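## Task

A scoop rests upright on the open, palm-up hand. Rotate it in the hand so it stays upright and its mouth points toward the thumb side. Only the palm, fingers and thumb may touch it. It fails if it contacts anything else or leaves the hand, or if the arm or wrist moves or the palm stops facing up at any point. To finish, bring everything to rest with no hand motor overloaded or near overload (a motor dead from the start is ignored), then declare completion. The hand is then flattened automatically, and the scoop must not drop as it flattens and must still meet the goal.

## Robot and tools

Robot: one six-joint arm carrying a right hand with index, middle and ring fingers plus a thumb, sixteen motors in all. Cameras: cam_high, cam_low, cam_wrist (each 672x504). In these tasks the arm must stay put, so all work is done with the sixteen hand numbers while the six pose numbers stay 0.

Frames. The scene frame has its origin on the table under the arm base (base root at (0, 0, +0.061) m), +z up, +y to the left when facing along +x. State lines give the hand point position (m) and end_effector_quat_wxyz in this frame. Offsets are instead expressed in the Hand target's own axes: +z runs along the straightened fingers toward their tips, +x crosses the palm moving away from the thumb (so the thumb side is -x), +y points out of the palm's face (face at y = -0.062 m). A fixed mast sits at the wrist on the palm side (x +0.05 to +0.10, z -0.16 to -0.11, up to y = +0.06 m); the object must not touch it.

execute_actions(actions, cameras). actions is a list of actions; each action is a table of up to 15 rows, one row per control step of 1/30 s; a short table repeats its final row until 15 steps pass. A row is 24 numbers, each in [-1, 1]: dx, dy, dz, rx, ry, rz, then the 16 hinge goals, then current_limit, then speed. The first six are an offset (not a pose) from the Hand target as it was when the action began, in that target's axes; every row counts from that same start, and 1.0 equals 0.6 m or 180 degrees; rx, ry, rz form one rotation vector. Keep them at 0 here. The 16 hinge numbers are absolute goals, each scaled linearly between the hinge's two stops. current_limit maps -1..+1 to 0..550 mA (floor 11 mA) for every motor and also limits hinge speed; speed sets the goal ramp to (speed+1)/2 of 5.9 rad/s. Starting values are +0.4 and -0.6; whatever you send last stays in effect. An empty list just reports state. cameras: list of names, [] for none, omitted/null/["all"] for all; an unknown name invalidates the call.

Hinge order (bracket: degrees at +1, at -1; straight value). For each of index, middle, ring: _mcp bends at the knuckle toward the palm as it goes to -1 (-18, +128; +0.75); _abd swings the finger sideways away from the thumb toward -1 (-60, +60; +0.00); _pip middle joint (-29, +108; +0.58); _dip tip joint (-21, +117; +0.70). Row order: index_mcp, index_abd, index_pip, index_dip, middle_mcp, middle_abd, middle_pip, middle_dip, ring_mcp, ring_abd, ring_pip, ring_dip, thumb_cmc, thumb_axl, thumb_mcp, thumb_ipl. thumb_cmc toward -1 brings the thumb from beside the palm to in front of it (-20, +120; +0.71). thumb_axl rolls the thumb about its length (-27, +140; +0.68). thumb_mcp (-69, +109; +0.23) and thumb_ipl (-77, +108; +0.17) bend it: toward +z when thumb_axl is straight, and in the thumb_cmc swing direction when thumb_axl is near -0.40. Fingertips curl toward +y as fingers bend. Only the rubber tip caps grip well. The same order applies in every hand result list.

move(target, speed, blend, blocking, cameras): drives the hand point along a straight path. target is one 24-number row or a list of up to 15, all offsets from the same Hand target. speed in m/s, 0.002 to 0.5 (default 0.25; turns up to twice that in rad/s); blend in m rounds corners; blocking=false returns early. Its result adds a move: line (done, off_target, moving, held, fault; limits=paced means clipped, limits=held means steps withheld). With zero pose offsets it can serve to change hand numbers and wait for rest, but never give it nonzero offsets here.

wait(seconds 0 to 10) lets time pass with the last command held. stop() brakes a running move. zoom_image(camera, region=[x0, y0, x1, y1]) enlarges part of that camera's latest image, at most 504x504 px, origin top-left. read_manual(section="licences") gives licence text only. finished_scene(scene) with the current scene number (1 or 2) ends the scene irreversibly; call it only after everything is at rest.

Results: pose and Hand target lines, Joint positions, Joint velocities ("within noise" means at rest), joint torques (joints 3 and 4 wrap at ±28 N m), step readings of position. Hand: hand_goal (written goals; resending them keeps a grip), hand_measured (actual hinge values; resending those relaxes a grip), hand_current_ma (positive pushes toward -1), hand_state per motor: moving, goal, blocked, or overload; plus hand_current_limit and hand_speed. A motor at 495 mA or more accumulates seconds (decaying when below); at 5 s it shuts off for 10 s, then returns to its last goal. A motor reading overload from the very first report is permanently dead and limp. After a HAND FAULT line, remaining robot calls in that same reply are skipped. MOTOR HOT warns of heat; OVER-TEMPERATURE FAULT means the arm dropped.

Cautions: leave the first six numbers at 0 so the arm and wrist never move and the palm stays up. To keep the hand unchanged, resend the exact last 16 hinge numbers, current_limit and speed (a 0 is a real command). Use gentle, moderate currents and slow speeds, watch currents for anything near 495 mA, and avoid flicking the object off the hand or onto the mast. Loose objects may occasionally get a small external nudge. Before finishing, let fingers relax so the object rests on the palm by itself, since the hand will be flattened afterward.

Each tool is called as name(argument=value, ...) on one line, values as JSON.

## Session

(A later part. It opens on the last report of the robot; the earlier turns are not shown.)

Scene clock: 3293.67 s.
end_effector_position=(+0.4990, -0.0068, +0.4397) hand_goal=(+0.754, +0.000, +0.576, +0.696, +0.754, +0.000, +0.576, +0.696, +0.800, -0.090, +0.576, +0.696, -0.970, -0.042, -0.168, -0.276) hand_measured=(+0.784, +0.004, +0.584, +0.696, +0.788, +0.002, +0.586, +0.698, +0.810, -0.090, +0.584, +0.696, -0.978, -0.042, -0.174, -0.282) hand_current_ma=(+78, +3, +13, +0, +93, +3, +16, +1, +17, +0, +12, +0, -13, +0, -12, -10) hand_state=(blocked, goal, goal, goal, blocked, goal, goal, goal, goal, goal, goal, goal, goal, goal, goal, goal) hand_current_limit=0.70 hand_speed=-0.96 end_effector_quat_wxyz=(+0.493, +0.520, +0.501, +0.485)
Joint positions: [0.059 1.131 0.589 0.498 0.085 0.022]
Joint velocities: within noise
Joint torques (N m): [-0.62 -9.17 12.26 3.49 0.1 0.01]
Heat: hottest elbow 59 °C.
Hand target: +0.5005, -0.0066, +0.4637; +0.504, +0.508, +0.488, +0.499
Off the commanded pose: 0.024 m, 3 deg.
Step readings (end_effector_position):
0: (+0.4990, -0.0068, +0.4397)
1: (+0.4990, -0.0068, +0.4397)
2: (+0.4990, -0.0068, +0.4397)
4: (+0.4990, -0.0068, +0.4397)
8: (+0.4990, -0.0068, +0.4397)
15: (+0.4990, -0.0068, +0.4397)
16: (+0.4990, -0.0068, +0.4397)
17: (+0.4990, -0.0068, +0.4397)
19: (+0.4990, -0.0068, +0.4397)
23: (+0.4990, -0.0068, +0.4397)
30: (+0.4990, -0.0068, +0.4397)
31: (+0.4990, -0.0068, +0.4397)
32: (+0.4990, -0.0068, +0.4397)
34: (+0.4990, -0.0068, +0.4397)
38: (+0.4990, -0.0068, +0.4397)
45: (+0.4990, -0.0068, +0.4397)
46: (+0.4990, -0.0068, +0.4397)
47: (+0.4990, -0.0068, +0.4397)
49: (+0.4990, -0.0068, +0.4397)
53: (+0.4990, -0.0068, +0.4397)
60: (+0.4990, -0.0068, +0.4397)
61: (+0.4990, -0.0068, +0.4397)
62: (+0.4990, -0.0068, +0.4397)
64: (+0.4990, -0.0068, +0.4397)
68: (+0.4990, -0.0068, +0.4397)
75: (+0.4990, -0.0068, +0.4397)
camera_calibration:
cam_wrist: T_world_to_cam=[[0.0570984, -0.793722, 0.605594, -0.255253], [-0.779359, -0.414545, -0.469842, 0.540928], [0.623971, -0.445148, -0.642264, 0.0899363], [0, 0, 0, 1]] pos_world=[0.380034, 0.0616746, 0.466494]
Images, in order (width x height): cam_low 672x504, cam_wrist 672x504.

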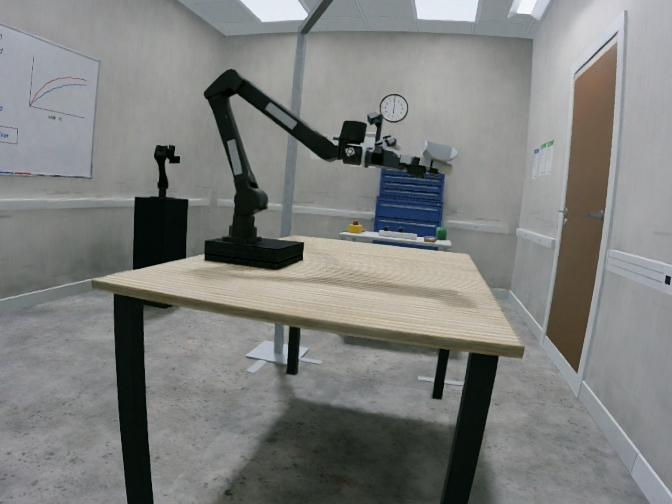

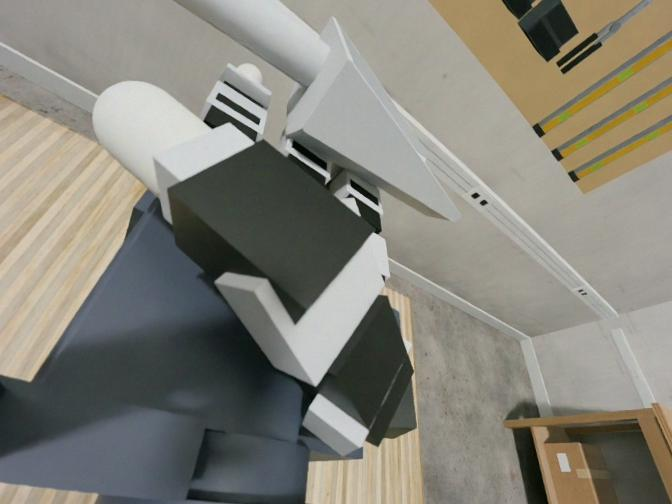

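execute_actions(actions=[[[0,0,0,0,0,0, 0.754,0.0,0.576,0.696, 0.754,0.0,0.576,0.696, 0.82,-0.06,0.576,0.696, -0.971,-0.042,-0.169,-0.276, 0.7,-0.96]],[[0,0,0,0,0,0, 0.754,0.0,0.576,0.696, 0.754,0.0,0.576,0.696, 0.82,-0.03,0.576,0.696, -0.971,-0.042,-0.169,-0.276, 0.7,-0.96]],[[0,0,0,0,0,0, 0.754,0.0,0.576,0.696, 0.754,0.0,0.576,0.696, 0.82,0.0,0.576,0.696, -0.971,-0.042,-0.169,-0.276, 0.7,-0.96]],[[0,0,0,0,0,0, 0.754,0.0,0.576,0.696, 0.754,0.0,0.576,0.696, 0.79,0.0,0.576,0.696, -0.971,-0.042,-0.169,-0.276, 0.7,-0.96]],[[0,0,0,0,0,0, 0.754,0.0,0.576,0.696, 0.754,0.0,0.576,0.696, 0.77,0.0,0.576,0.696, -0.971,-0.042,-0.169,-0.276, 0.7,-0.96]]], cameras=["cam_low","cam_wrist"])

zoom_image(camera="cam_low", region=[410, 130, 470, 190])

zoom_image(camera="cam_wrist", region=[180, 0, 480, 220])

Scene clock: 3312.43 s.
end_effector_position=(+0.4990, -0.0068, +0.4397) hand_goal=(+0.754, +0.000, +0.576, +0.696, +0.754, +0.000, +0.576, +0.696, +0.770, +0.000, +0.576, +0.696, -0.970, -0.042, -0.168, -0.276) hand_measured=(+0.784, +0.004, +0.584, +0.696, +0.788, +0.002, +0.586, +0.698, +0.798, -0.004, +0.584, +0.696, -0.978, -0.042, -0.174, -0.282) hand_current_ma=(+78, +3, +13, +0, +93, +3, +16, +1, +70, -3, +12, +0, -13, +0, -12, -10) hand_state=(blocked, goal, goal, goal, blocked, goal, goal, goal, blocked, goal, goal, goal, goal, goal, goal, goal) hand_current_limit=0.70 hand_speed=-0.96 end_effector_quat_wxyz=(+0.493, +0.520, +0.501, +0.485)
Joint positions: [0.059 1.131 0.589 0.498 0.085 0.022]
Joint velocities: within noise
Joint torques (N m): [-0.44 -9.17 12.31 3.49 0.08 0.01]
Heat: hottest elbow 59 °C.
Hand target: +0.5005, -0.0066, +0.4637; +0.504, +0.508, +0.488, +0.499
Off the commanded pose: 0.024 m, 3 deg.
Step readings (end_effector_position):
0: (+0.4990, -0.0068, +0.4397)
1: (+0.4990, -0.0068, +0.4397)
2: (+0.4990, -0.0068, +0.4397)
4: (+0.4990, -0.0068, +0.4397)
8: (+0.4990, -0.0068, +0.4397)
15: (+0.4990, -0.0068, +0.4397)
16: (+0.4990, -0.0068, +0.4397)
17: (+0.4990, -0.0068, +0.4397)
19: (+0.4990, -0.0068, +0.4397)
23: (+0.4990, -0.0068, +0.4397)
30: (+0.4990, -0.0068, +0.4397)
31: (+0.4990, -0.0068, +0.4397)
32: (+0.4990, -0.0068, +0.4397)
34: (+0.4990, -0.0068, +0.4397)
38: (+0.4990, -0.0068, +0.4397)
45: (+0.4990, -0.0068, +0.4397)
46: (+0.4990, -0.0068, +0.4397)
47: (+0.4990, -0.0068, +0.4397)
49: (+0.4990, -0.0068, +0.4397)
53: (+0.4990, -0.0068, +0.4397)
60: (+0.4990, -0.0068, +0.4397)
61: (+0.4990, -0.0068, +0.4397)
62: (+0.4990, -0.0068, +0.4397)
64: (+0.4990, -0.0068, +0.4397)
68: (+0.4990, -0.0068, +0.4397)
75: (+0.4990, -0.0068, +0.4397)
camera_calibration:
cam_wrist: T_world_to_cam=[[0.0570984, -0.793722, 0.605594, -0.255253], [-0.779359, -0.414545, -0.469842, 0.540928], [0.623971, -0.445148, -0.642264, 0.0899363], [0, 0, 0, 1]] pos_world=[0.380034, 0.0616746, 0.466494]
Images, in order (width x height): cam_low 672x504, cam_wrist 672x504.

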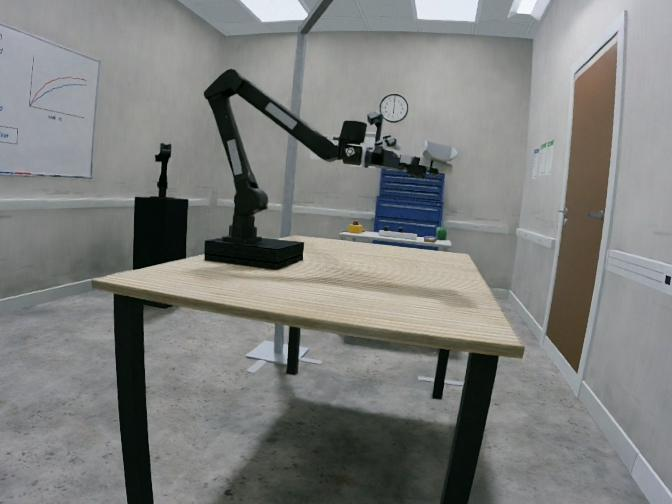

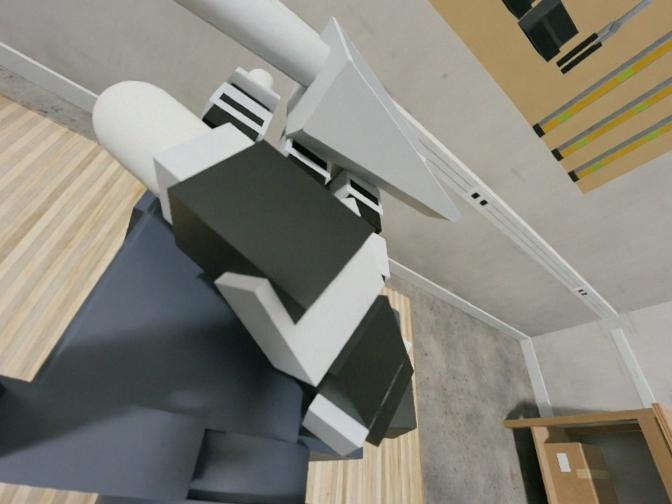

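Scaled by 8.400 from the camera's 672x504 image, which has a finer 960x720 frame.

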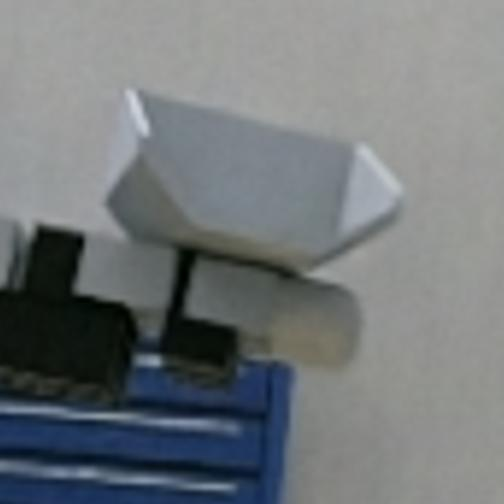

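Scaled by 1.680 from the camera's 672x504 image, which has a finer 960x720 frame.

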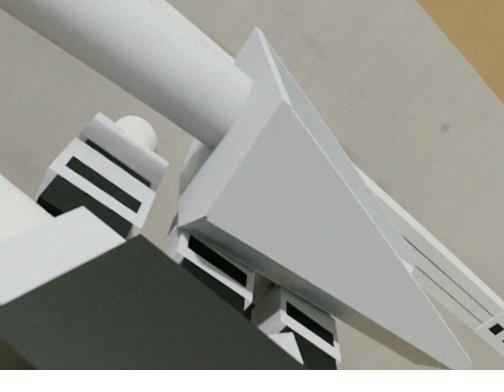

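execute_actions(actions=[[[0,0,0,0,0,0, 0.754,0.0,0.576,0.696, 0.754,0.0,0.576,0.696, 0.754,0.0,0.576,0.696, -0.971,-0.042,-0.169,-0.276, 0.7,-0.96]],[[0,0,0,0,0,0, 0.754,0.0,0.576,0.696, 0.754,0.0,0.576,0.696, 0.754,0.0,0.576,0.696, -0.93,-0.042,-0.169,-0.276, 0.7,-0.96]],[[0,0,0,0,0,0, 0.754,0.0,0.576,0.696, 0.754,0.0,0.576,0.696, 0.754,0.0,0.576,0.696, -0.88,-0.042,-0.169,-0.276, 0.7,-0.96]],[[0,0,0,0,0,0, 0.754,0.0,0.576,0.696, 0.754,0.0,0.576,0.696, 0.754,0.0,0.576,0.696, -0.83,-0.042,-0.169,-0.276, 0.7,-0.96]]], cameras=["cam_low","cam_wrist","cam_high"])

zoom_image(camera="cam_low", region=[410, 130, 470, 190])

zoom_image(camera="cam_wrist", region=[180, 0, 480, 220])

Scene clock: 3365.37 s.
end_effector_position=(+0.4990, -0.0068, +0.4397) hand_goal=(+0.754, +0.000, +0.576, +0.696, +0.754, +0.000, +0.576, +0.696, +0.754, +0.000, +0.576, +0.696, -0.830, -0.042, -0.168, -0.276) hand_measured=(+0.784, +0.004, +0.584, +0.696, +0.788, +0.002, +0.586, +0.698, +0.782, -0.004, +0.584, +0.696, -0.846, -0.042, -0.174, -0.282) hand_current_ma=(+78, +3, +13, +0, +93, +3, +16, +1, +70, -3, +12, +0, -34, +0, -12, -10) hand_state=(blocked, goal, goal, goal, blocked, goal, goal, goal, blocked, goal, goal, goal, goal, goal, goal, goal) hand_current_limit=0.70 hand_speed=-0.96 end_effector_quat_wxyz=(+0.493, +0.520, +0.501, +0.485)
Joint positions: [0.059 1.131 0.589 0.498 0.085 0.022]
Joint velocities: within noise
Joint torques (N m): [-0.67 -9.23 12.26 3.48 0.1 0]
Heat: hottest elbow 59 °C.
Hand target: +0.5005, -0.0066, +0.4637; +0.504, +0.508, +0.488, +0.499
Off the commanded pose: 0.024 m, 3 deg.
Step readings (end_effector_position):
0: (+0.4990, -0.0068, +0.4397)
1: (+0.4990, -0.0068, +0.4397)
2: (+0.4990, -0.0068, +0.4397)
4: (+0.4990, -0.0068, +0.4397)
8: (+0.4990, -0.0068, +0.4397)
15: (+0.4990, -0.0068, +0.4397)
16: (+0.4990, -0.0068, +0.4397)
17: (+0.4990, -0.0068, +0.4397)
19: (+0.4990, -0.0068, +0.4397)
23: (+0.4990, -0.0068, +0.4397)
30: (+0.4990, -0.0068, +0.4397)
31: (+0.4990, -0.0068, +0.4397)
32: (+0.4990, -0.0068, +0.4397)
34: (+0.4990, -0.0068, +0.4397)
38: (+0.4990, -0.0068, +0.4397)
45: (+0.4990, -0.0068, +0.4397)
46: (+0.4990, -0.0068, +0.4397)
47: (+0.4990, -0.0068, +0.4397)
49: (+0.4990, -0.0068, +0.4397)
53: (+0.4990, -0.0068, +0.4397)
60: (+0.4990, -0.0068, +0.4397)
camera_calibration:
cam_wrist: T_world_to_cam=[[0.0570984, -0.793722, 0.605594, -0.255253], [-0.779359, -0.414545, -0.469842, 0.540928], [0.623971, -0.445148, -0.642264, 0.0899363], [0, 0, 0, 1]] pos_world=[0.380034, 0.0616746, 0.466494]

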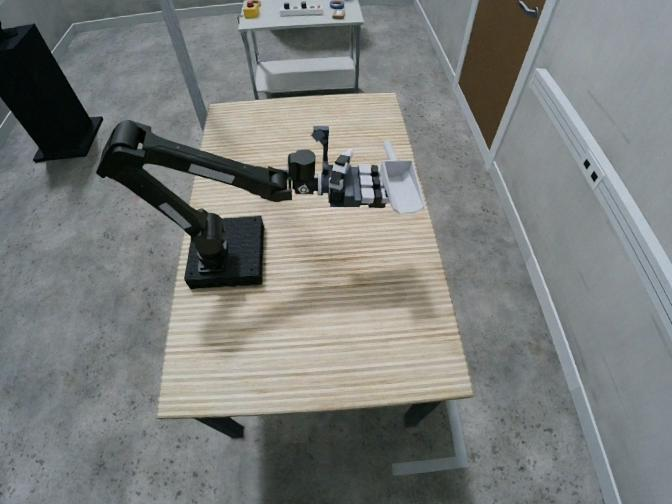

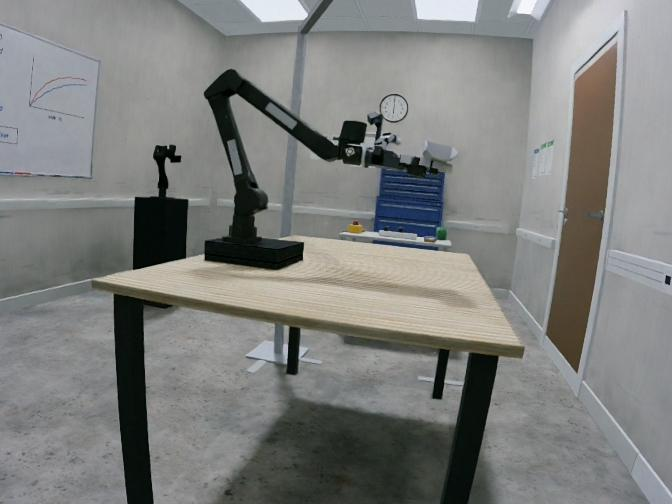

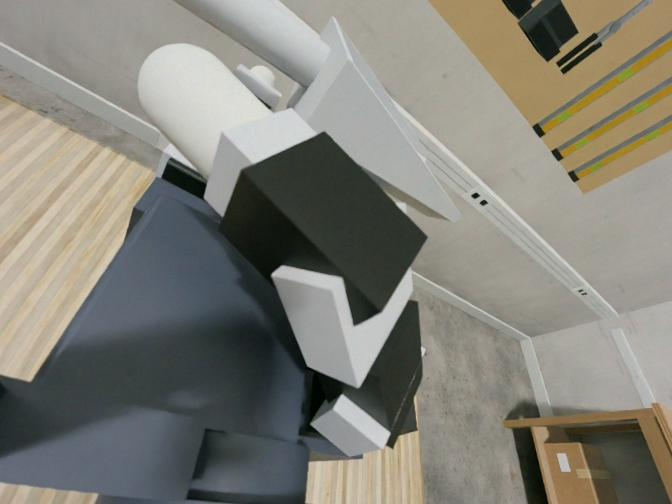

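Scaled by 8.400 from the camera's 672x504 image, which has a finer 960x720 frame.

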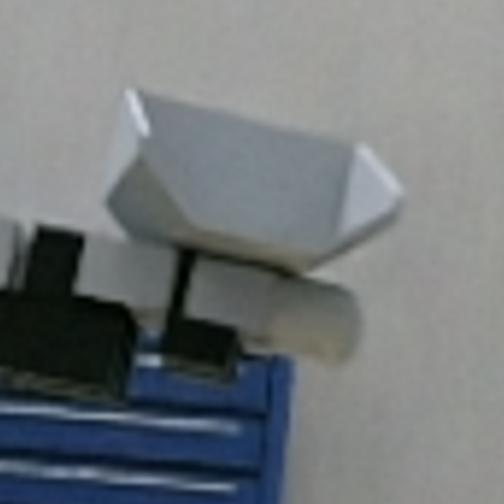

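Scaled by 1.680 from the camera's 672x504 image, which has a finer 960x720 frame.

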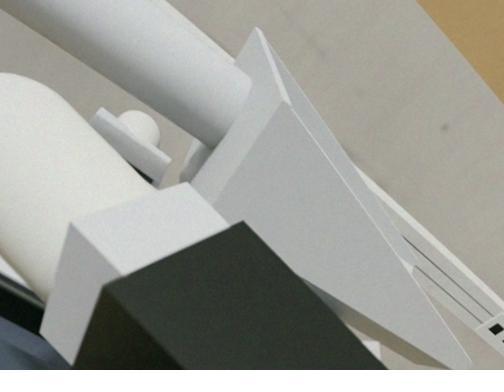

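execute_actions(actions=[[[0,0,0,0,0,0, 0.754,0.0,0.576,0.696, 0.754,0.0,0.576,0.696, 0.754,0.0,0.576,0.696, -0.76,-0.042,-0.169,-0.276, 0.7,-0.94]],[[0,0,0,0,0,0, 0.754,0.0,0.576,0.696, 0.754,0.0,0.576,0.696, 0.754,0.0,0.576,0.696, -0.69,-0.042,-0.169,-0.276, 0.7,-0.94]],[[0,0,0,0,0,0, 0.754,0.0,0.576,0.696, 0.754,0.0,0.576,0.696, 0.754,0.0,0.576,0.696, -0.62,-0.042,-0.169,-0.276, 0.7,-0.94]],[[0,0,0,0,0,0, 0.754,0.0,0.576,0.696, 0.754,0.0,0.576,0.696, 0.754,0.0,0.576,0.696, -0.55,-0.042,-0.169,-0.276, 0.7,-0.94]],[[0,0,0,0,0,0, 0.754,0.0,0.576,0.696, 0.754,0.0,0.576,0.696, 0.754,0.0,0.576,0.696, -0.48,-0.042,-0.169,-0.276, 0.7,-0.94]]], cameras=["cam_low","cam_wrist"])

zoom_image(camera="cam_low", region=[390, 120, 470, 200])

Scene clock: 3388.67 s.
end_effector_position=(+0.4990, -0.0068, +0.4397) hand_goal=(+0.754, +0.000, +0.576, +0.696, +0.754, +0.000, +0.576, +0.696, +0.754, +0.000, +0.576, +0.696, -0.480, -0.042, -0.168, -0.276) hand_measured=(+0.784, +0.004, +0.584, +0.696, +0.788, +0.002, +0.586, +0.698, +0.782, -0.004, +0.584, +0.696, -0.488, -0.042, -0.174, -0.282) hand_current_ma=(+78, +3, +13, +0, +93, +3, +16, +1, +70, -3, +12, +0, -14, +0, -12, -10) hand_state=(blocked, goal, goal, goal, blocked, goal, goal, goal, blocked, goal, goal, goal, goal, goal, goal, goal) hand_current_limit=0.70 hand_speed=-0.94 end_effector_quat_wxyz=(+0.493, +0.520, +0.501, +0.485)
Joint positions: [0.059 1.131 0.589 0.498 0.085 0.022]
Joint velocities: within noise
Joint torques (N m): [-0.62 -9.29 12.31 3.44 0.09 -0.04]
Heat: hottest elbow 60 °C.
Hand target: +0.5005, -0.0066, +0.4637; +0.504, +0.508, +0.488, +0.499
Off the commanded pose: 0.024 m, 3 deg.
Step readings (end_effector_position):
0: (+0.4990, -0.0068, +0.4397)
1: (+0.4990, -0.0068, +0.4397)
2: (+0.4990, -0.0068, +0.4397)
4: (+0.4990, -0.0068, +0.4397)
8: (+0.4990, -0.0068, +0.4397)
15: (+0.4990, -0.0068, +0.4397)
16: (+0.4990, -0.0068, +0.4397)
17: (+0.4990, -0.0068, +0.4397)
19: (+0.4990, -0.0068, +0.4397)
23: (+0.4990, -0.0068, +0.4397)
30: (+0.4990, -0.0068, +0.4397)
31: (+0.4990, -0.0068, +0.4397)
32: (+0.4990, -0.0068, +0.4397)
34: (+0.4990, -0.0068, +0.4397)
38: (+0.4990, -0.0068, +0.4397)
45: (+0.4990, -0.0068, +0.4397)
46: (+0.4990, -0.0068, +0.4397)
47: (+0.4990, -0.0068, +0.4397)
49: (+0.4990, -0.0068, +0.4397)
53: (+0.4990, -0.0068, +0.4397)
60: (+0.4990, -0.0068, +0.4397)
61: (+0.4990, -0.0068, +0.4397)
62: (+0.4990, -0.0068, +0.4397)
64: (+0.4990, -0.0068, +0.4397)
68: (+0.4990, -0.0068, +0.4397)
75: (+0.4990, -0.0068, +0.4397)
camera_calibration:
cam_wrist: T_world_to_cam=[[0.0570984, -0.793722, 0.605594, -0.255253], [-0.779359, -0.414545, -0.469842, 0.540928], [0.623971, -0.445148, -0.642264, 0.0899363], [0, 0, 0, 1]] pos_world=[0.380034, 0.0616746, 0.466494]
Images, in order (width x height): cam_low 672x504, cam_wrist 672x504.

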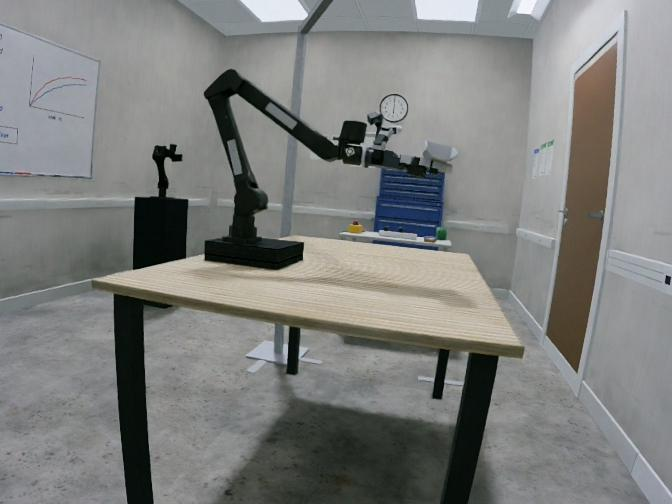

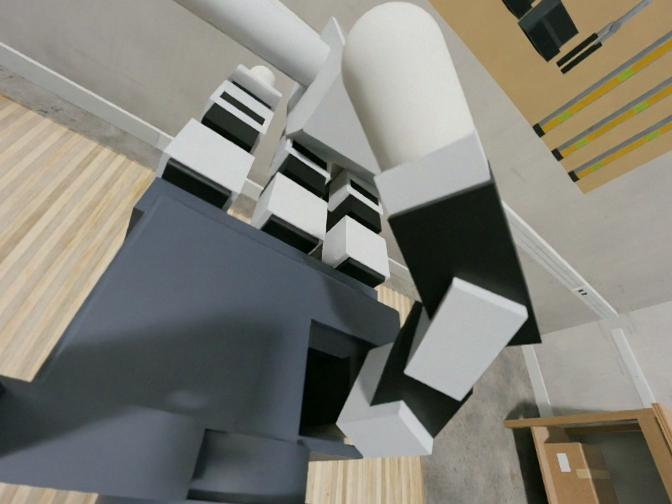

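Scaled by 6.300 from the camera's 672x504 image, which has a finer 960x720 frame.

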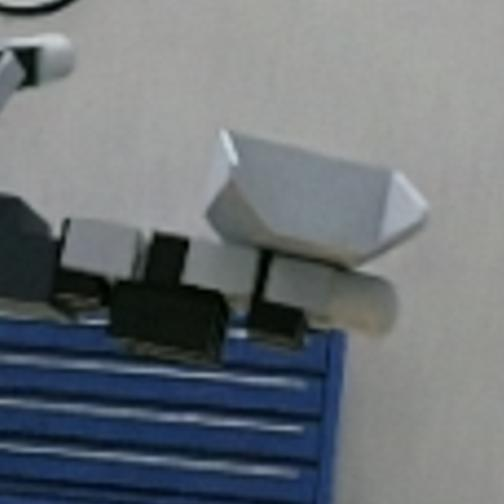

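execute_actions(actions=[[[0,0,0,0,0,0, 0.754,0.0,0.576,0.696, 0.754,0.0,0.576,0.696, 0.754,0.0,0.576,0.696, -0.41,-0.042,-0.169,-0.276, 0.7,-0.94]],[[0,0,0,0,0,0, 0.754,0.0,0.576,0.696, 0.754,0.0,0.576,0.696, 0.754,0.0,0.576,0.696, -0.34,-0.042,-0.169,-0.276, 0.7,-0.94]],[[0,0,0,0,0,0, 0.754,0.0,0.576,0.696, 0.754,0.0,0.576,0.696, 0.754,0.0,0.576,0.696, -0.27,-0.042,-0.169,-0.276, 0.7,-0.94]],[[0,0,0,0,0,0, 0.754,0.0,0.576,0.696, 0.754,0.0,0.576,0.696, 0.754,0.0,0.576,0.696, -0.2,-0.042,-0.169,-0.276, 0.7,-0.94]],[[0,0,0,0,0,0, 0.754,0.0,0.576,0.696, 0.754,0.0,0.576,0.696, 0.754,0.0,0.576,0.696, -0.13,-0.042,-0.169,-0.276, 0.7,-0.94]],[[0,0,0,0,0,0, 0.754,0.0,0.576,0.696, 0.754,0.0,0.576,0.696, 0.754,0.0,0.576,0.696, -0.06,-0.042,-0.169,-0.276, 0.7,-0.94]],[[0,0,0,0,0,0, 0.754,0.0,0.576,0.696, 0.754,0.0,0.576,0.696, 0.754,0.0,0.576,0.696, 0.0,-0.042,-0.169,-0.276, 0.7,-0.94]]], cameras=["cam_low","cam_wrist"])

zoom_image(camera="cam_low", region=[390, 120, 470, 200])

Scene clock: 3417.77 s.
end_effector_position=(+0.4990, -0.0068, +0.4397) hand_goal=(+0.754, +0.000, +0.576, +0.696, +0.754, +0.000, +0.576, +0.696, +0.754, +0.000, +0.576, +0.696, +0.000, -0.042, -0.168, -0.276) hand_measured=(+0.784, +0.004, +0.584, +0.696, +0.788, +0.002, +0.586, +0.698, +0.782, -0.004, +0.584, +0.696, +0.000, -0.042, -0.172, -0.280) hand_current_ma=(+78, +3, +13, +0, +93, +3, +16, +1, +70, -3, +12, +0, +0, +0, -8, -8) hand_state=(blocked, goal, goal, goal, blocked, goal, goal, goal, blocked, goal, goal, goal, goal, goal, goal, goal) hand_current_limit=0.70 hand_speed=-0.94 end_effector_quat_wxyz=(+0.493, +0.520, +0.501, +0.485)
Joint positions: [0.059 1.131 0.589 0.498 0.085 0.022]
Joint velocities: within noise
Joint torques (N m): [-0.56 -9.17 12.27 3.49 0.07 -0.07]
Heat: hottest elbow 60 °C.
Hand target: +0.5005, -0.0066, +0.4637; +0.504, +0.508, +0.488, +0.499
Off the commanded pose: 0.024 m, 3 deg.
Step readings (end_effector_position):
0: (+0.4990, -0.0068, +0.4397)
1: (+0.4990, -0.0068, +0.4397)
2: (+0.4990, -0.0068, +0.4397)
4: (+0.4990, -0.0068, +0.4397)
8: (+0.4990, -0.0068, +0.4397)
15: (+0.4990, -0.0068, +0.4397)
16: (+0.4990, -0.0068, +0.4397)
17: (+0.4990, -0.0068, +0.4397)
19: (+0.4990, -0.0068, +0.4397)
23: (+0.4990, -0.0068, +0.4397)
30: (+0.4990, -0.0068, +0.4397)
31: (+0.4990, -0.0068, +0.4397)
32: (+0.4990, -0.0068, +0.4397)
34: (+0.4990, -0.0068, +0.4397)
38: (+0.4990, -0.0068, +0.4397)
45: (+0.4990, -0.0068, +0.4397)
46: (+0.4990, -0.0068, +0.4397)
47: (+0.4990, -0.0068, +0.4397)
49: (+0.4990, -0.0068, +0.4397)
53: (+0.4990, -0.0068, +0.4397)
60: (+0.4990, -0.0068, +0.4397)
61: (+0.4990, -0.0068, +0.4397)
62: (+0.4990, -0.0068, +0.4397)
64: (+0.4990, -0.0068, +0.4397)
68: (+0.4990, -0.0068, +0.4397)
75: (+0.4990, -0.0068, +0.4397)
76: (+0.4990, -0.0068, +0.4397)
77: (+0.4990, -0.0068, +0.4397)
79: (+0.4990, -0.0068, +0.4397)
83: (+0.4990, -0.0068, +0.4397)
90: (+0.4990, -0.0068, +0.4397)
91: (+0.4990, -0.0068, +0.4397)
92: (+0.4990, -0.0068, +0.4397)
94: (+0.4990, -0.0068, +0.4397)
98: (+0.4990, -0.0068, +0.4397)
105: (+0.4990, -0.0068, +0.4397)
camera_calibration:
cam_wrist: T_world_to_cam=[[0.0570984, -0.793722, 0.605594, -0.255253], [-0.779359, -0.414545, -0.469842, 0.540928], [0.623971, -0.445148, -0.642264, 0.0899363], [0, 0, 0, 1]] pos_world=[0.380034, 0.0616746, 0.466494]
Images, in order (width x height): cam_low 672x504, cam_wrist 672x504.

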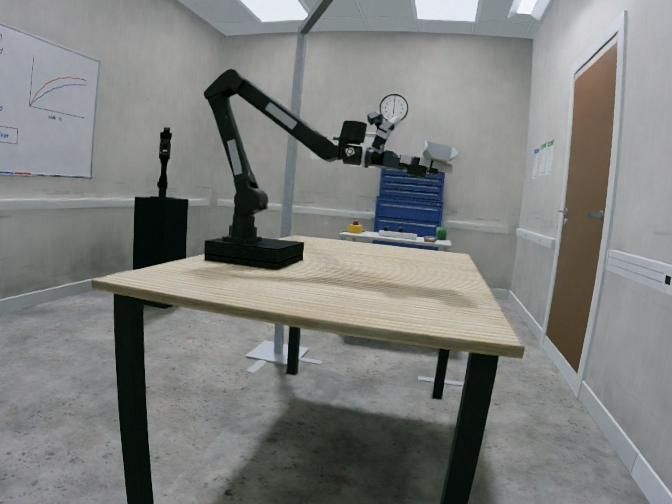

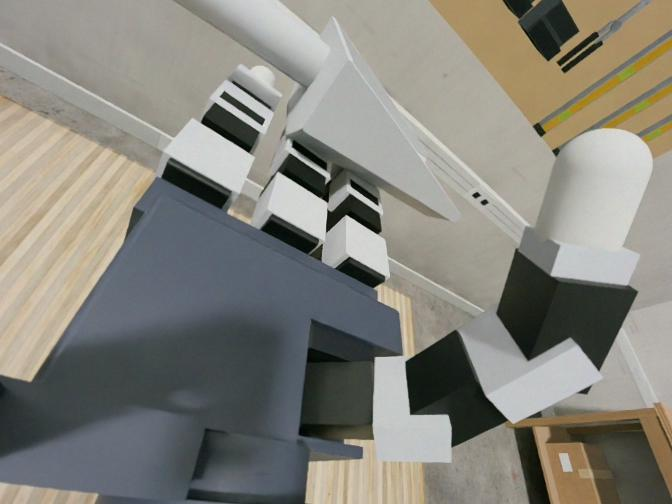

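Scaled by 6.300 from the camera's 672x504 image, which has a finer 960x720 frame.

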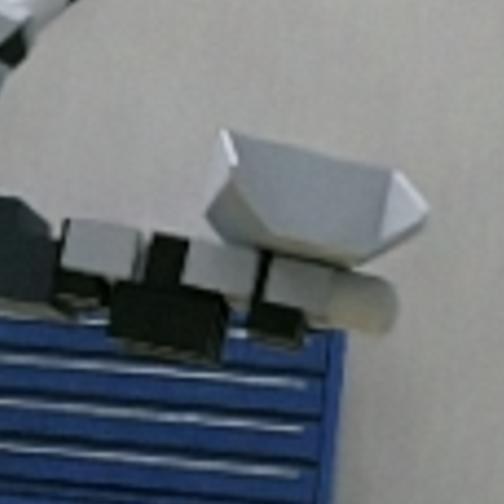

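execute_actions(actions=[[[0,0,0,0,0,0, 0.754,0.0,0.576,0.696, 0.754,0.0,0.576,0.696, 0.754,0.0,0.576,0.696, 0.07,-0.042,-0.11,-0.22, 0.7,-0.94]],[[0,0,0,0,0,0, 0.754,0.0,0.576,0.696, 0.754,0.0,0.576,0.696, 0.754,0.0,0.576,0.696, 0.14,-0.042,-0.05,-0.16, 0.7,-0.94]],[[0,0,0,0,0,0, 0.754,0.0,0.576,0.696, 0.754,0.0,0.576,0.696, 0.754,0.0,0.576,0.696, 0.2,-0.042,0.01,-0.1, 0.7,-0.94]],[[0,0,0,0,0,0, 0.754,0.0,0.576,0.696, 0.754,0.0,0.576,0.696, 0.754,0.0,0.576,0.696, 0.2,-0.042,0.07,-0.04, 0.7,-0.94]],[[0,0,0,0,0,0, 0.754,0.0,0.576,0.696, 0.754,0.0,0.576,0.696, 0.754,0.0,0.576,0.696, 0.2,-0.042,0.13,0.03, 0.7,-0.94]],[[0,0,0,0,0,0, 0.754,0.0,0.576,0.696, 0.754,0.0,0.576,0.696, 0.754,0.0,0.576,0.696, 0.2,-0.042,0.19,0.1, 0.7,-0.94]],[[0,0,0,0,0,0, 0.754,0.0,0.576,0.696, 0.754,0.0,0.576,0.696, 0.754,0.0,0.576,0.696, 0.2,-0.042,0.23,0.17, 0.7,-0.94]]], cameras=["cam_low","cam_wrist"])

zoom_image(camera="cam_low", region=[390, 120, 470, 200])

Scene clock: 3436.87 s.
end_effector_position=(+0.4990, -0.0068, +0.4397) hand_goal=(+0.754, +0.000, +0.576, +0.696, +0.754, +0.000, +0.576, +0.696, +0.754, +0.000, +0.576, +0.696, +0.200, -0.042, +0.230, +0.170) hand_measured=(+0.784, +0.004, +0.584, +0.696, +0.788, +0.002, +0.586, +0.698, +0.782, -0.004, +0.584, +0.696, +0.208, -0.042, +0.232, +0.168) hand_current_ma=(+78, +3, +13, +0, +93, +3, +16, +1, +70, -3, +12, +0, +12, +0, +3, -1) hand_state=(blocked, goal, goal, goal, blocked, goal, goal, goal, blocked, goal, goal, goal, goal, goal, goal, goal) hand_current_limit=0.70 hand_speed=-0.94 end_effector_quat_wxyz=(+0.493, +0.520, +0.501, +0.485)
Joint positions: [0.059 1.131 0.589 0.498 0.085 0.022]
Joint velocities: within noise
Joint torques (N m): [-0.56 -9.05 12.27 3.45 0.09 -0.11]
Heat: hottest elbow 60 °C.
Hand target: +0.5005, -0.0066, +0.4637; +0.504, +0.508, +0.488, +0.499
Off the commanded pose: 0.024 m, 3 deg.
Step readings (end_effector_position):
0: (+0.4990, -0.0068, +0.4397)
1: (+0.4990, -0.0068, +0.4397)
2: (+0.4990, -0.0068, +0.4397)
4: (+0.4990, -0.0068, +0.4397)
8: (+0.4990, -0.0068, +0.4397)
15: (+0.4990, -0.0068, +0.4397)
16: (+0.4990, -0.0068, +0.4397)
17: (+0.4990, -0.0068, +0.4397)
19: (+0.4990, -0.0068, +0.4397)
23: (+0.4990, -0.0068, +0.4397)
30: (+0.4990, -0.0068, +0.4397)
31: (+0.4990, -0.0068, +0.4397)
32: (+0.4990, -0.0068, +0.4397)
34: (+0.4990, -0.0068, +0.4397)
38: (+0.4990, -0.0068, +0.4397)
45: (+0.4990, -0.0068, +0.4397)
46: (+0.4990, -0.0068, +0.4397)
47: (+0.4990, -0.0068, +0.4397)
49: (+0.4990, -0.0068, +0.4397)
53: (+0.4990, -0.0068, +0.4397)
60: (+0.4990, -0.0068, +0.4397)
61: (+0.4990, -0.0068, +0.4397)
62: (+0.4990, -0.0068, +0.4397)
64: (+0.4990, -0.0068, +0.4397)
68: (+0.4990, -0.0068, +0.4397)
75: (+0.4990, -0.0068, +0.4397)
76: (+0.4990, -0.0068, +0.4397)
77: (+0.4990, -0.0068, +0.4397)
79: (+0.4990, -0.0068, +0.4397)
83: (+0.4990, -0.0068, +0.4397)
90: (+0.4990, -0.0068, +0.4397)
91: (+0.4990, -0.0068, +0.4397)
92: (+0.4990, -0.0068, +0.4397)
94: (+0.4990, -0.0068, +0.4397)
98: (+0.4990, -0.0068, +0.4397)
105: (+0.4990, -0.0068, +0.4397)
camera_calibration:
cam_wrist: T_world_to_cam=[[0.0570984, -0.793722, 0.605594, -0.255253], [-0.779359, -0.414545, -0.469842, 0.540928], [0.623971, -0.445148, -0.642264, 0.0899363], [0, 0, 0, 1]] pos_world=[0.380034, 0.0616746, 0.466494]
Images, in order (width x height): cam_low 672x504, cam_wrist 672x504.

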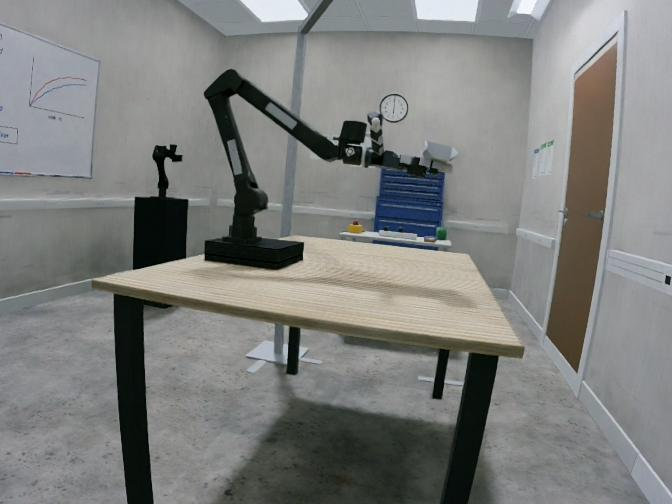

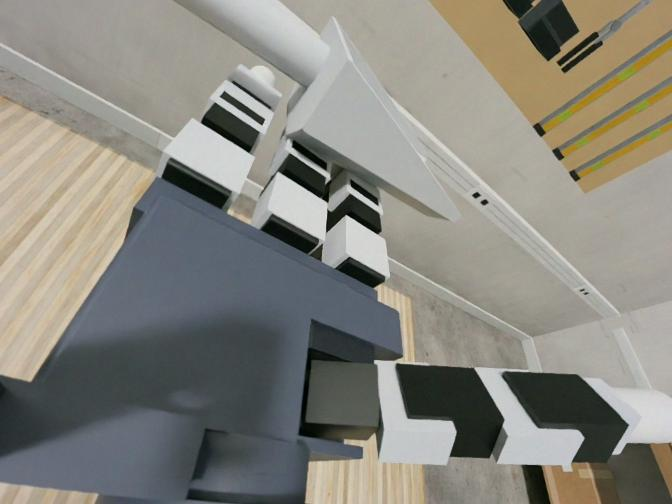

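Scaled by 6.300 from the camera's 672x504 image, which has a finer 960x720 frame.

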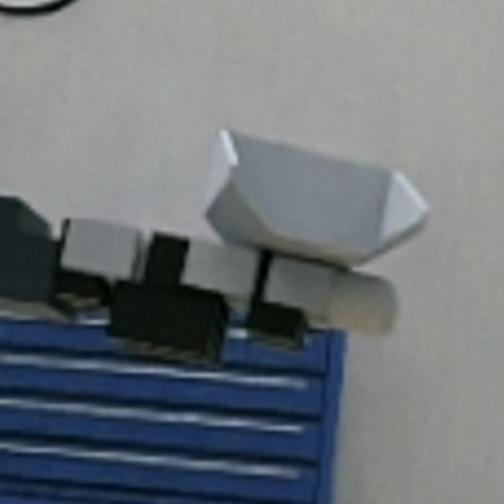

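Thumb straight and clear. Finish laying it flat.

execute_actions(actions=[[[0,0,0,0,0,0, 0.754,0.0,0.576,0.696, 0.754,0.0,0.576,0.696, 0.754,0.0,0.576,0.696, 0.27,0.03,0.23,0.17, 0.7,-0.94]],[[0,0,0,0,0,0, 0.754,0.0,0.576,0.696, 0.754,0.0,0.576,0.696, 0.754,0.0,0.576,0.696, 0.34,0.1,0.23,0.17, 0.7,-0.94]],[[0,0,0,0,0,0, 0.754,0.0,0.576,0.696, 0.754,0.0,0.576,0.696, 0.754,0.0,0.576,0.696, 0.41,0.17,0.23,0.17, 0.7,-0.94]],[[0,0,0,0,0,0, 0.754,0.0,0.576,0.696, 0.754,0.0,0.576,0.696, 0.754,0.0,0.576,0.696, 0.48,0.24,0.23,0.17, 0.7,-0.94]],[[0,0,0,0,0,0, 0.754,0.0,0.576,0.696, 0.754,0.0,0.576,0.696, 0.754,0.0,0.576,0.696, 0.55,0.31,0.23,0.17, 0.7,-0.94]],[[0,0,0,0,0,0, 0.754,0.0,0.576,0.696, 0.754,0.0,0.576,0.696, 0.754,0.0,0.576,0.696, 0.62,0.38,0.23,0.17, 0.7,-0.94]],[[0,0,0,0,0,0, 0.754,0.0,0.576,0.696, 0.754,0.0,0.576,0.696, 0.754,0.0,0.576,0.696, 0.69,0.45,0.23,0.17, 0.7,-0.94]],[[0,0,0,0,0,0, 0.754,0.0,0.576,0.696, 0.754,0.0,0.576,0.696, 0.754,0.0,0.576,0.696, 0.71,0.52,0.23,0.17, 0.7,-0.94]],[[0,0,0,0,0,0, 0.754,0.0,0.576,0.696, 0.754,0.0,0.576,0.696, 0.754,0.0,0.576,0.696, 0.71,0.6,0.23,0.17, 0.7,-0.94]],[[0,0,0,0,0,0, 0.754,0.0,0.576,0.696, 0.754,0.0,0.576,0.696, 0.754,0.0,0.576,0.696, 0.71,0.677,0.23,0.17, 0.7,-0.94]]], cameras=["cam_low","cam_wrist","cam_high"])

zoom_image(camera="cam_low", region=[390, 120, 470, 200])

zoom_image(camera="cam_high", region=[340, 130, 440, 230])

Scene clock: 3458.70 s.
end_effector_position=(+0.4990, -0.0068, +0.4397) hand_goal=(+0.754, +0.000, +0.576, +0.696, +0.754, +0.000, +0.576, +0.696, +0.754, +0.000, +0.576, +0.696, +0.710, +0.678, +0.230, +0.170) hand_measured=(+0.784, +0.004, +0.584, +0.696, +0.788, +0.002, +0.586, +0.698, +0.782, -0.004, +0.584, +0.696, +0.720, +0.676, +0.232, +0.168) hand_current_ma=(+78, +3, +13, +0, +93, +3, +16, +1, +70, -3, +12, +0, +17, -4, +2, -1) hand_state=(blocked, goal, goal, goal, blocked, goal, goal, goal, blocked, goal, goal, goal, goal, goal, goal, goal) hand_current_limit=0.70 hand_speed=-0.94 end_effector_quat_wxyz=(+0.493, +0.520, +0.501, +0.485)
Joint positions: [0.059 1.131 0.589 0.498 0.085 0.022]
Joint velocities: within noise
Joint torques (N m): [-0.73 -9.05 12.27 3.48 0.1 -0.12]
Heat: hottest elbow 60 °C.
Hand target: +0.5005, -0.0066, +0.4637; +0.504, +0.508, +0.488, +0.499
Off the commanded pose: 0.024 m, 3 deg.
Step readings (end_effector_position):
0: (+0.4990, -0.0068, +0.4397)
1: (+0.4990, -0.0068, +0.4397)
2: (+0.4990, -0.0068, +0.4397)
4: (+0.4990, -0.0068, +0.4397)
8: (+0.4990, -0.0068, +0.4397)
15: (+0.4990, -0.0068, +0.4397)
16: (+0.4990, -0.0068, +0.4397)
17: (+0.4990, -0.0068, +0.4397)
19: (+0.4990, -0.0068, +0.4397)
23: (+0.4990, -0.0068, +0.4397)
30: (+0.4990, -0.0068, +0.4397)
31: (+0.4990, -0.0068, +0.4397)
32: (+0.4990, -0.0068, +0.4397)
34: (+0.4990, -0.0068, +0.4397)
38: (+0.4990, -0.0068, +0.4397)
45: (+0.4990, -0.0068, +0.4397)
46: (+0.4990, -0.0068, +0.4397)
47: (+0.4990, -0.0068, +0.4397)
49: (+0.4990, -0.0068, +0.4397)
53: (+0.4990, -0.0068, +0.4397)
60: (+0.4990, -0.0068, +0.4397)
61: (+0.4990, -0.0068, +0.4397)
62: (+0.4990, -0.0068, +0.4397)
64: (+0.4990, -0.0068, +0.4397)
68: (+0.4990, -0.0068, +0.4397)
75: (+0.4990, -0.0068, +0.4397)
76: (+0.4990, -0.0068, +0.4397)
77: (+0.4990, -0.0068, +0.4397)
79: (+0.4990, -0.0068, +0.4397)
83: (+0.4990, -0.0068, +0.4397)
90: (+0.4990, -0.0068, +0.4397)
91: (+0.4990, -0.0068, +0.4397)
92: (+0.4990, -0.0068, +0.4397)
94: (+0.4990, -0.0068, +0.4397)
98: (+0.4990, -0.0068, +0.4397)
105: (+0.4990, -0.0068, +0.4397)
106: (+0.4990, -0.0068, +0.4397)
107: (+0.4990, -0.0068, +0.4397)
109: (+0.4990, -0.0068, +0.4397)
113: (+0.4990, -0.0068, +0.4397)
120: (+0.4990, -0.0068, +0.4397)
121: (+0.4990, -0.0068, +0.4397)
122: (+0.4990, -0.0068, +0.4397)
124: (+0.4990, -0.0068, +0.4397)
128: (+0.4990, -0.0068, +0.4397)
135: (+0.4990, -0.0068, +0.4397)
136: (+0.4990, -0.0068, +0.4397)
137: (+0.4990, -0.0068, +0.4397)
139: (+0.4990, -0.0068, +0.4397)
143: (+0.4990, -0.0068, +0.4397)
150: (+0.4990, -0.0068, +0.4397)
camera_calibration:
cam_wrist: T_world_to_cam=[[0.0570984, -0.793722, 0.605594, -0.255253], [-0.779359, -0.414545, -0.469842, 0.540928], [0.623971, -0.445148, -0.642264, 0.0899363], [0, 0, 0, 1]] pos_world=[0.380034, 0.0616746, 0.466494]

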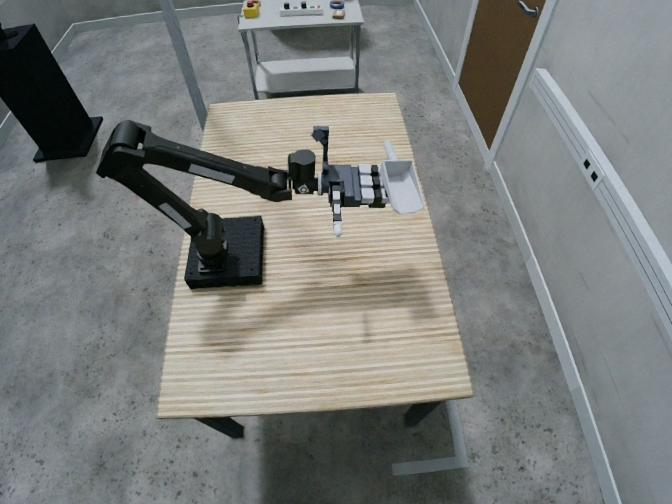

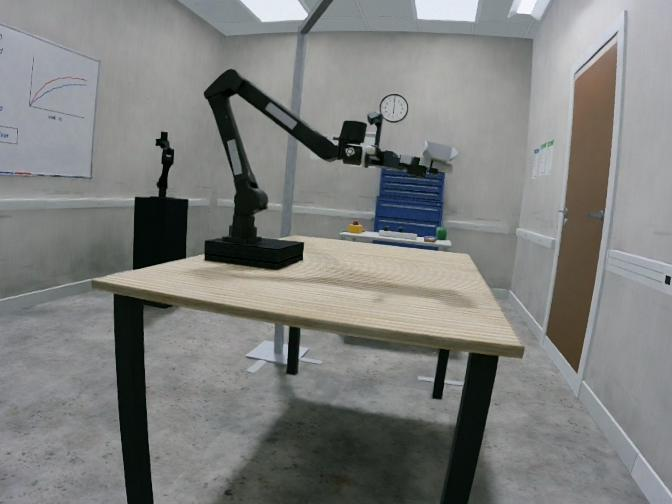

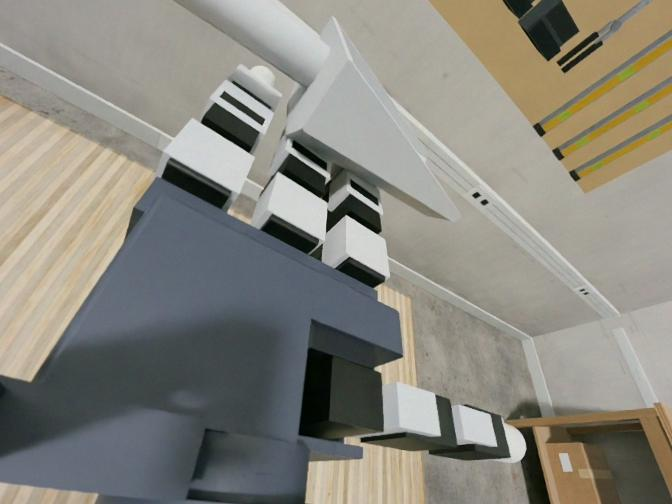

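Scaled by 6.300 from the camera's 672x504 image, which has a finer 960x720 frame.

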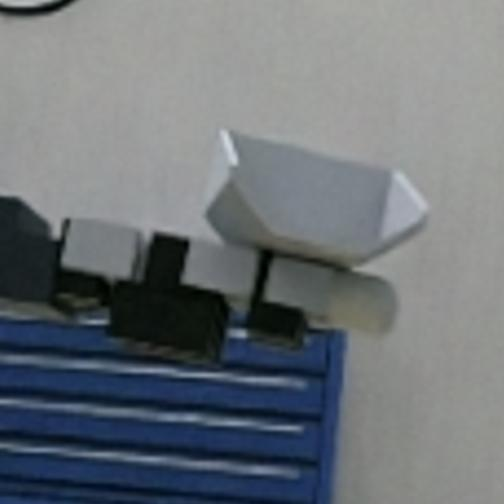

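Scaled by 5.040 from the camera's 672x504 image, which has a finer 960x720 frame.

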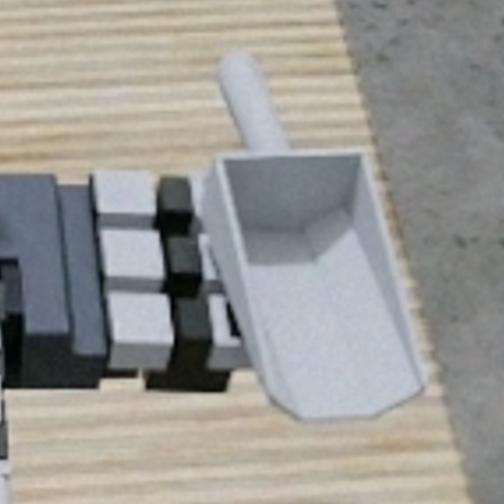

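zoom_image(camera="cam_high", region=[370, 135, 430, 180])

zoom_image(camera="cam_high", region=[375, 150, 435, 220])

Scaled by 8.400 from the camera's 672x504 image, which has a finer 960x720 frame.

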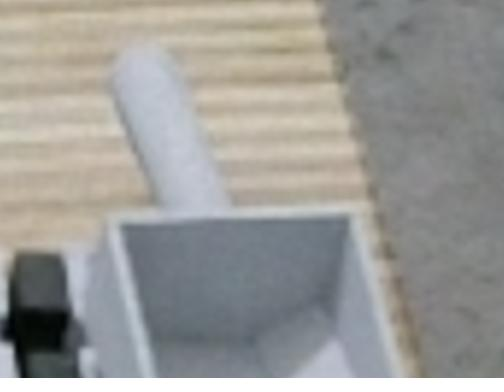

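Scaled by 7.200 from the camera's 672x504 image, which has a finer 960x720 frame.

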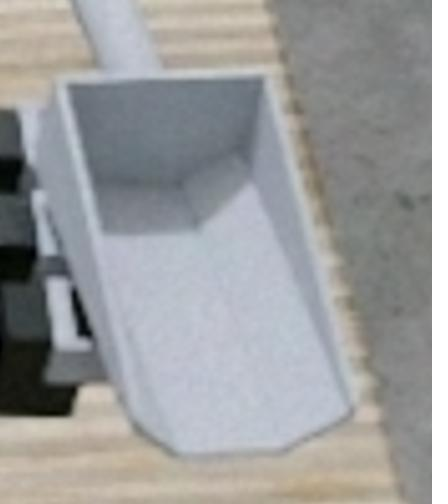

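finished_scene(scene=1)

The scene is finished: the task was done.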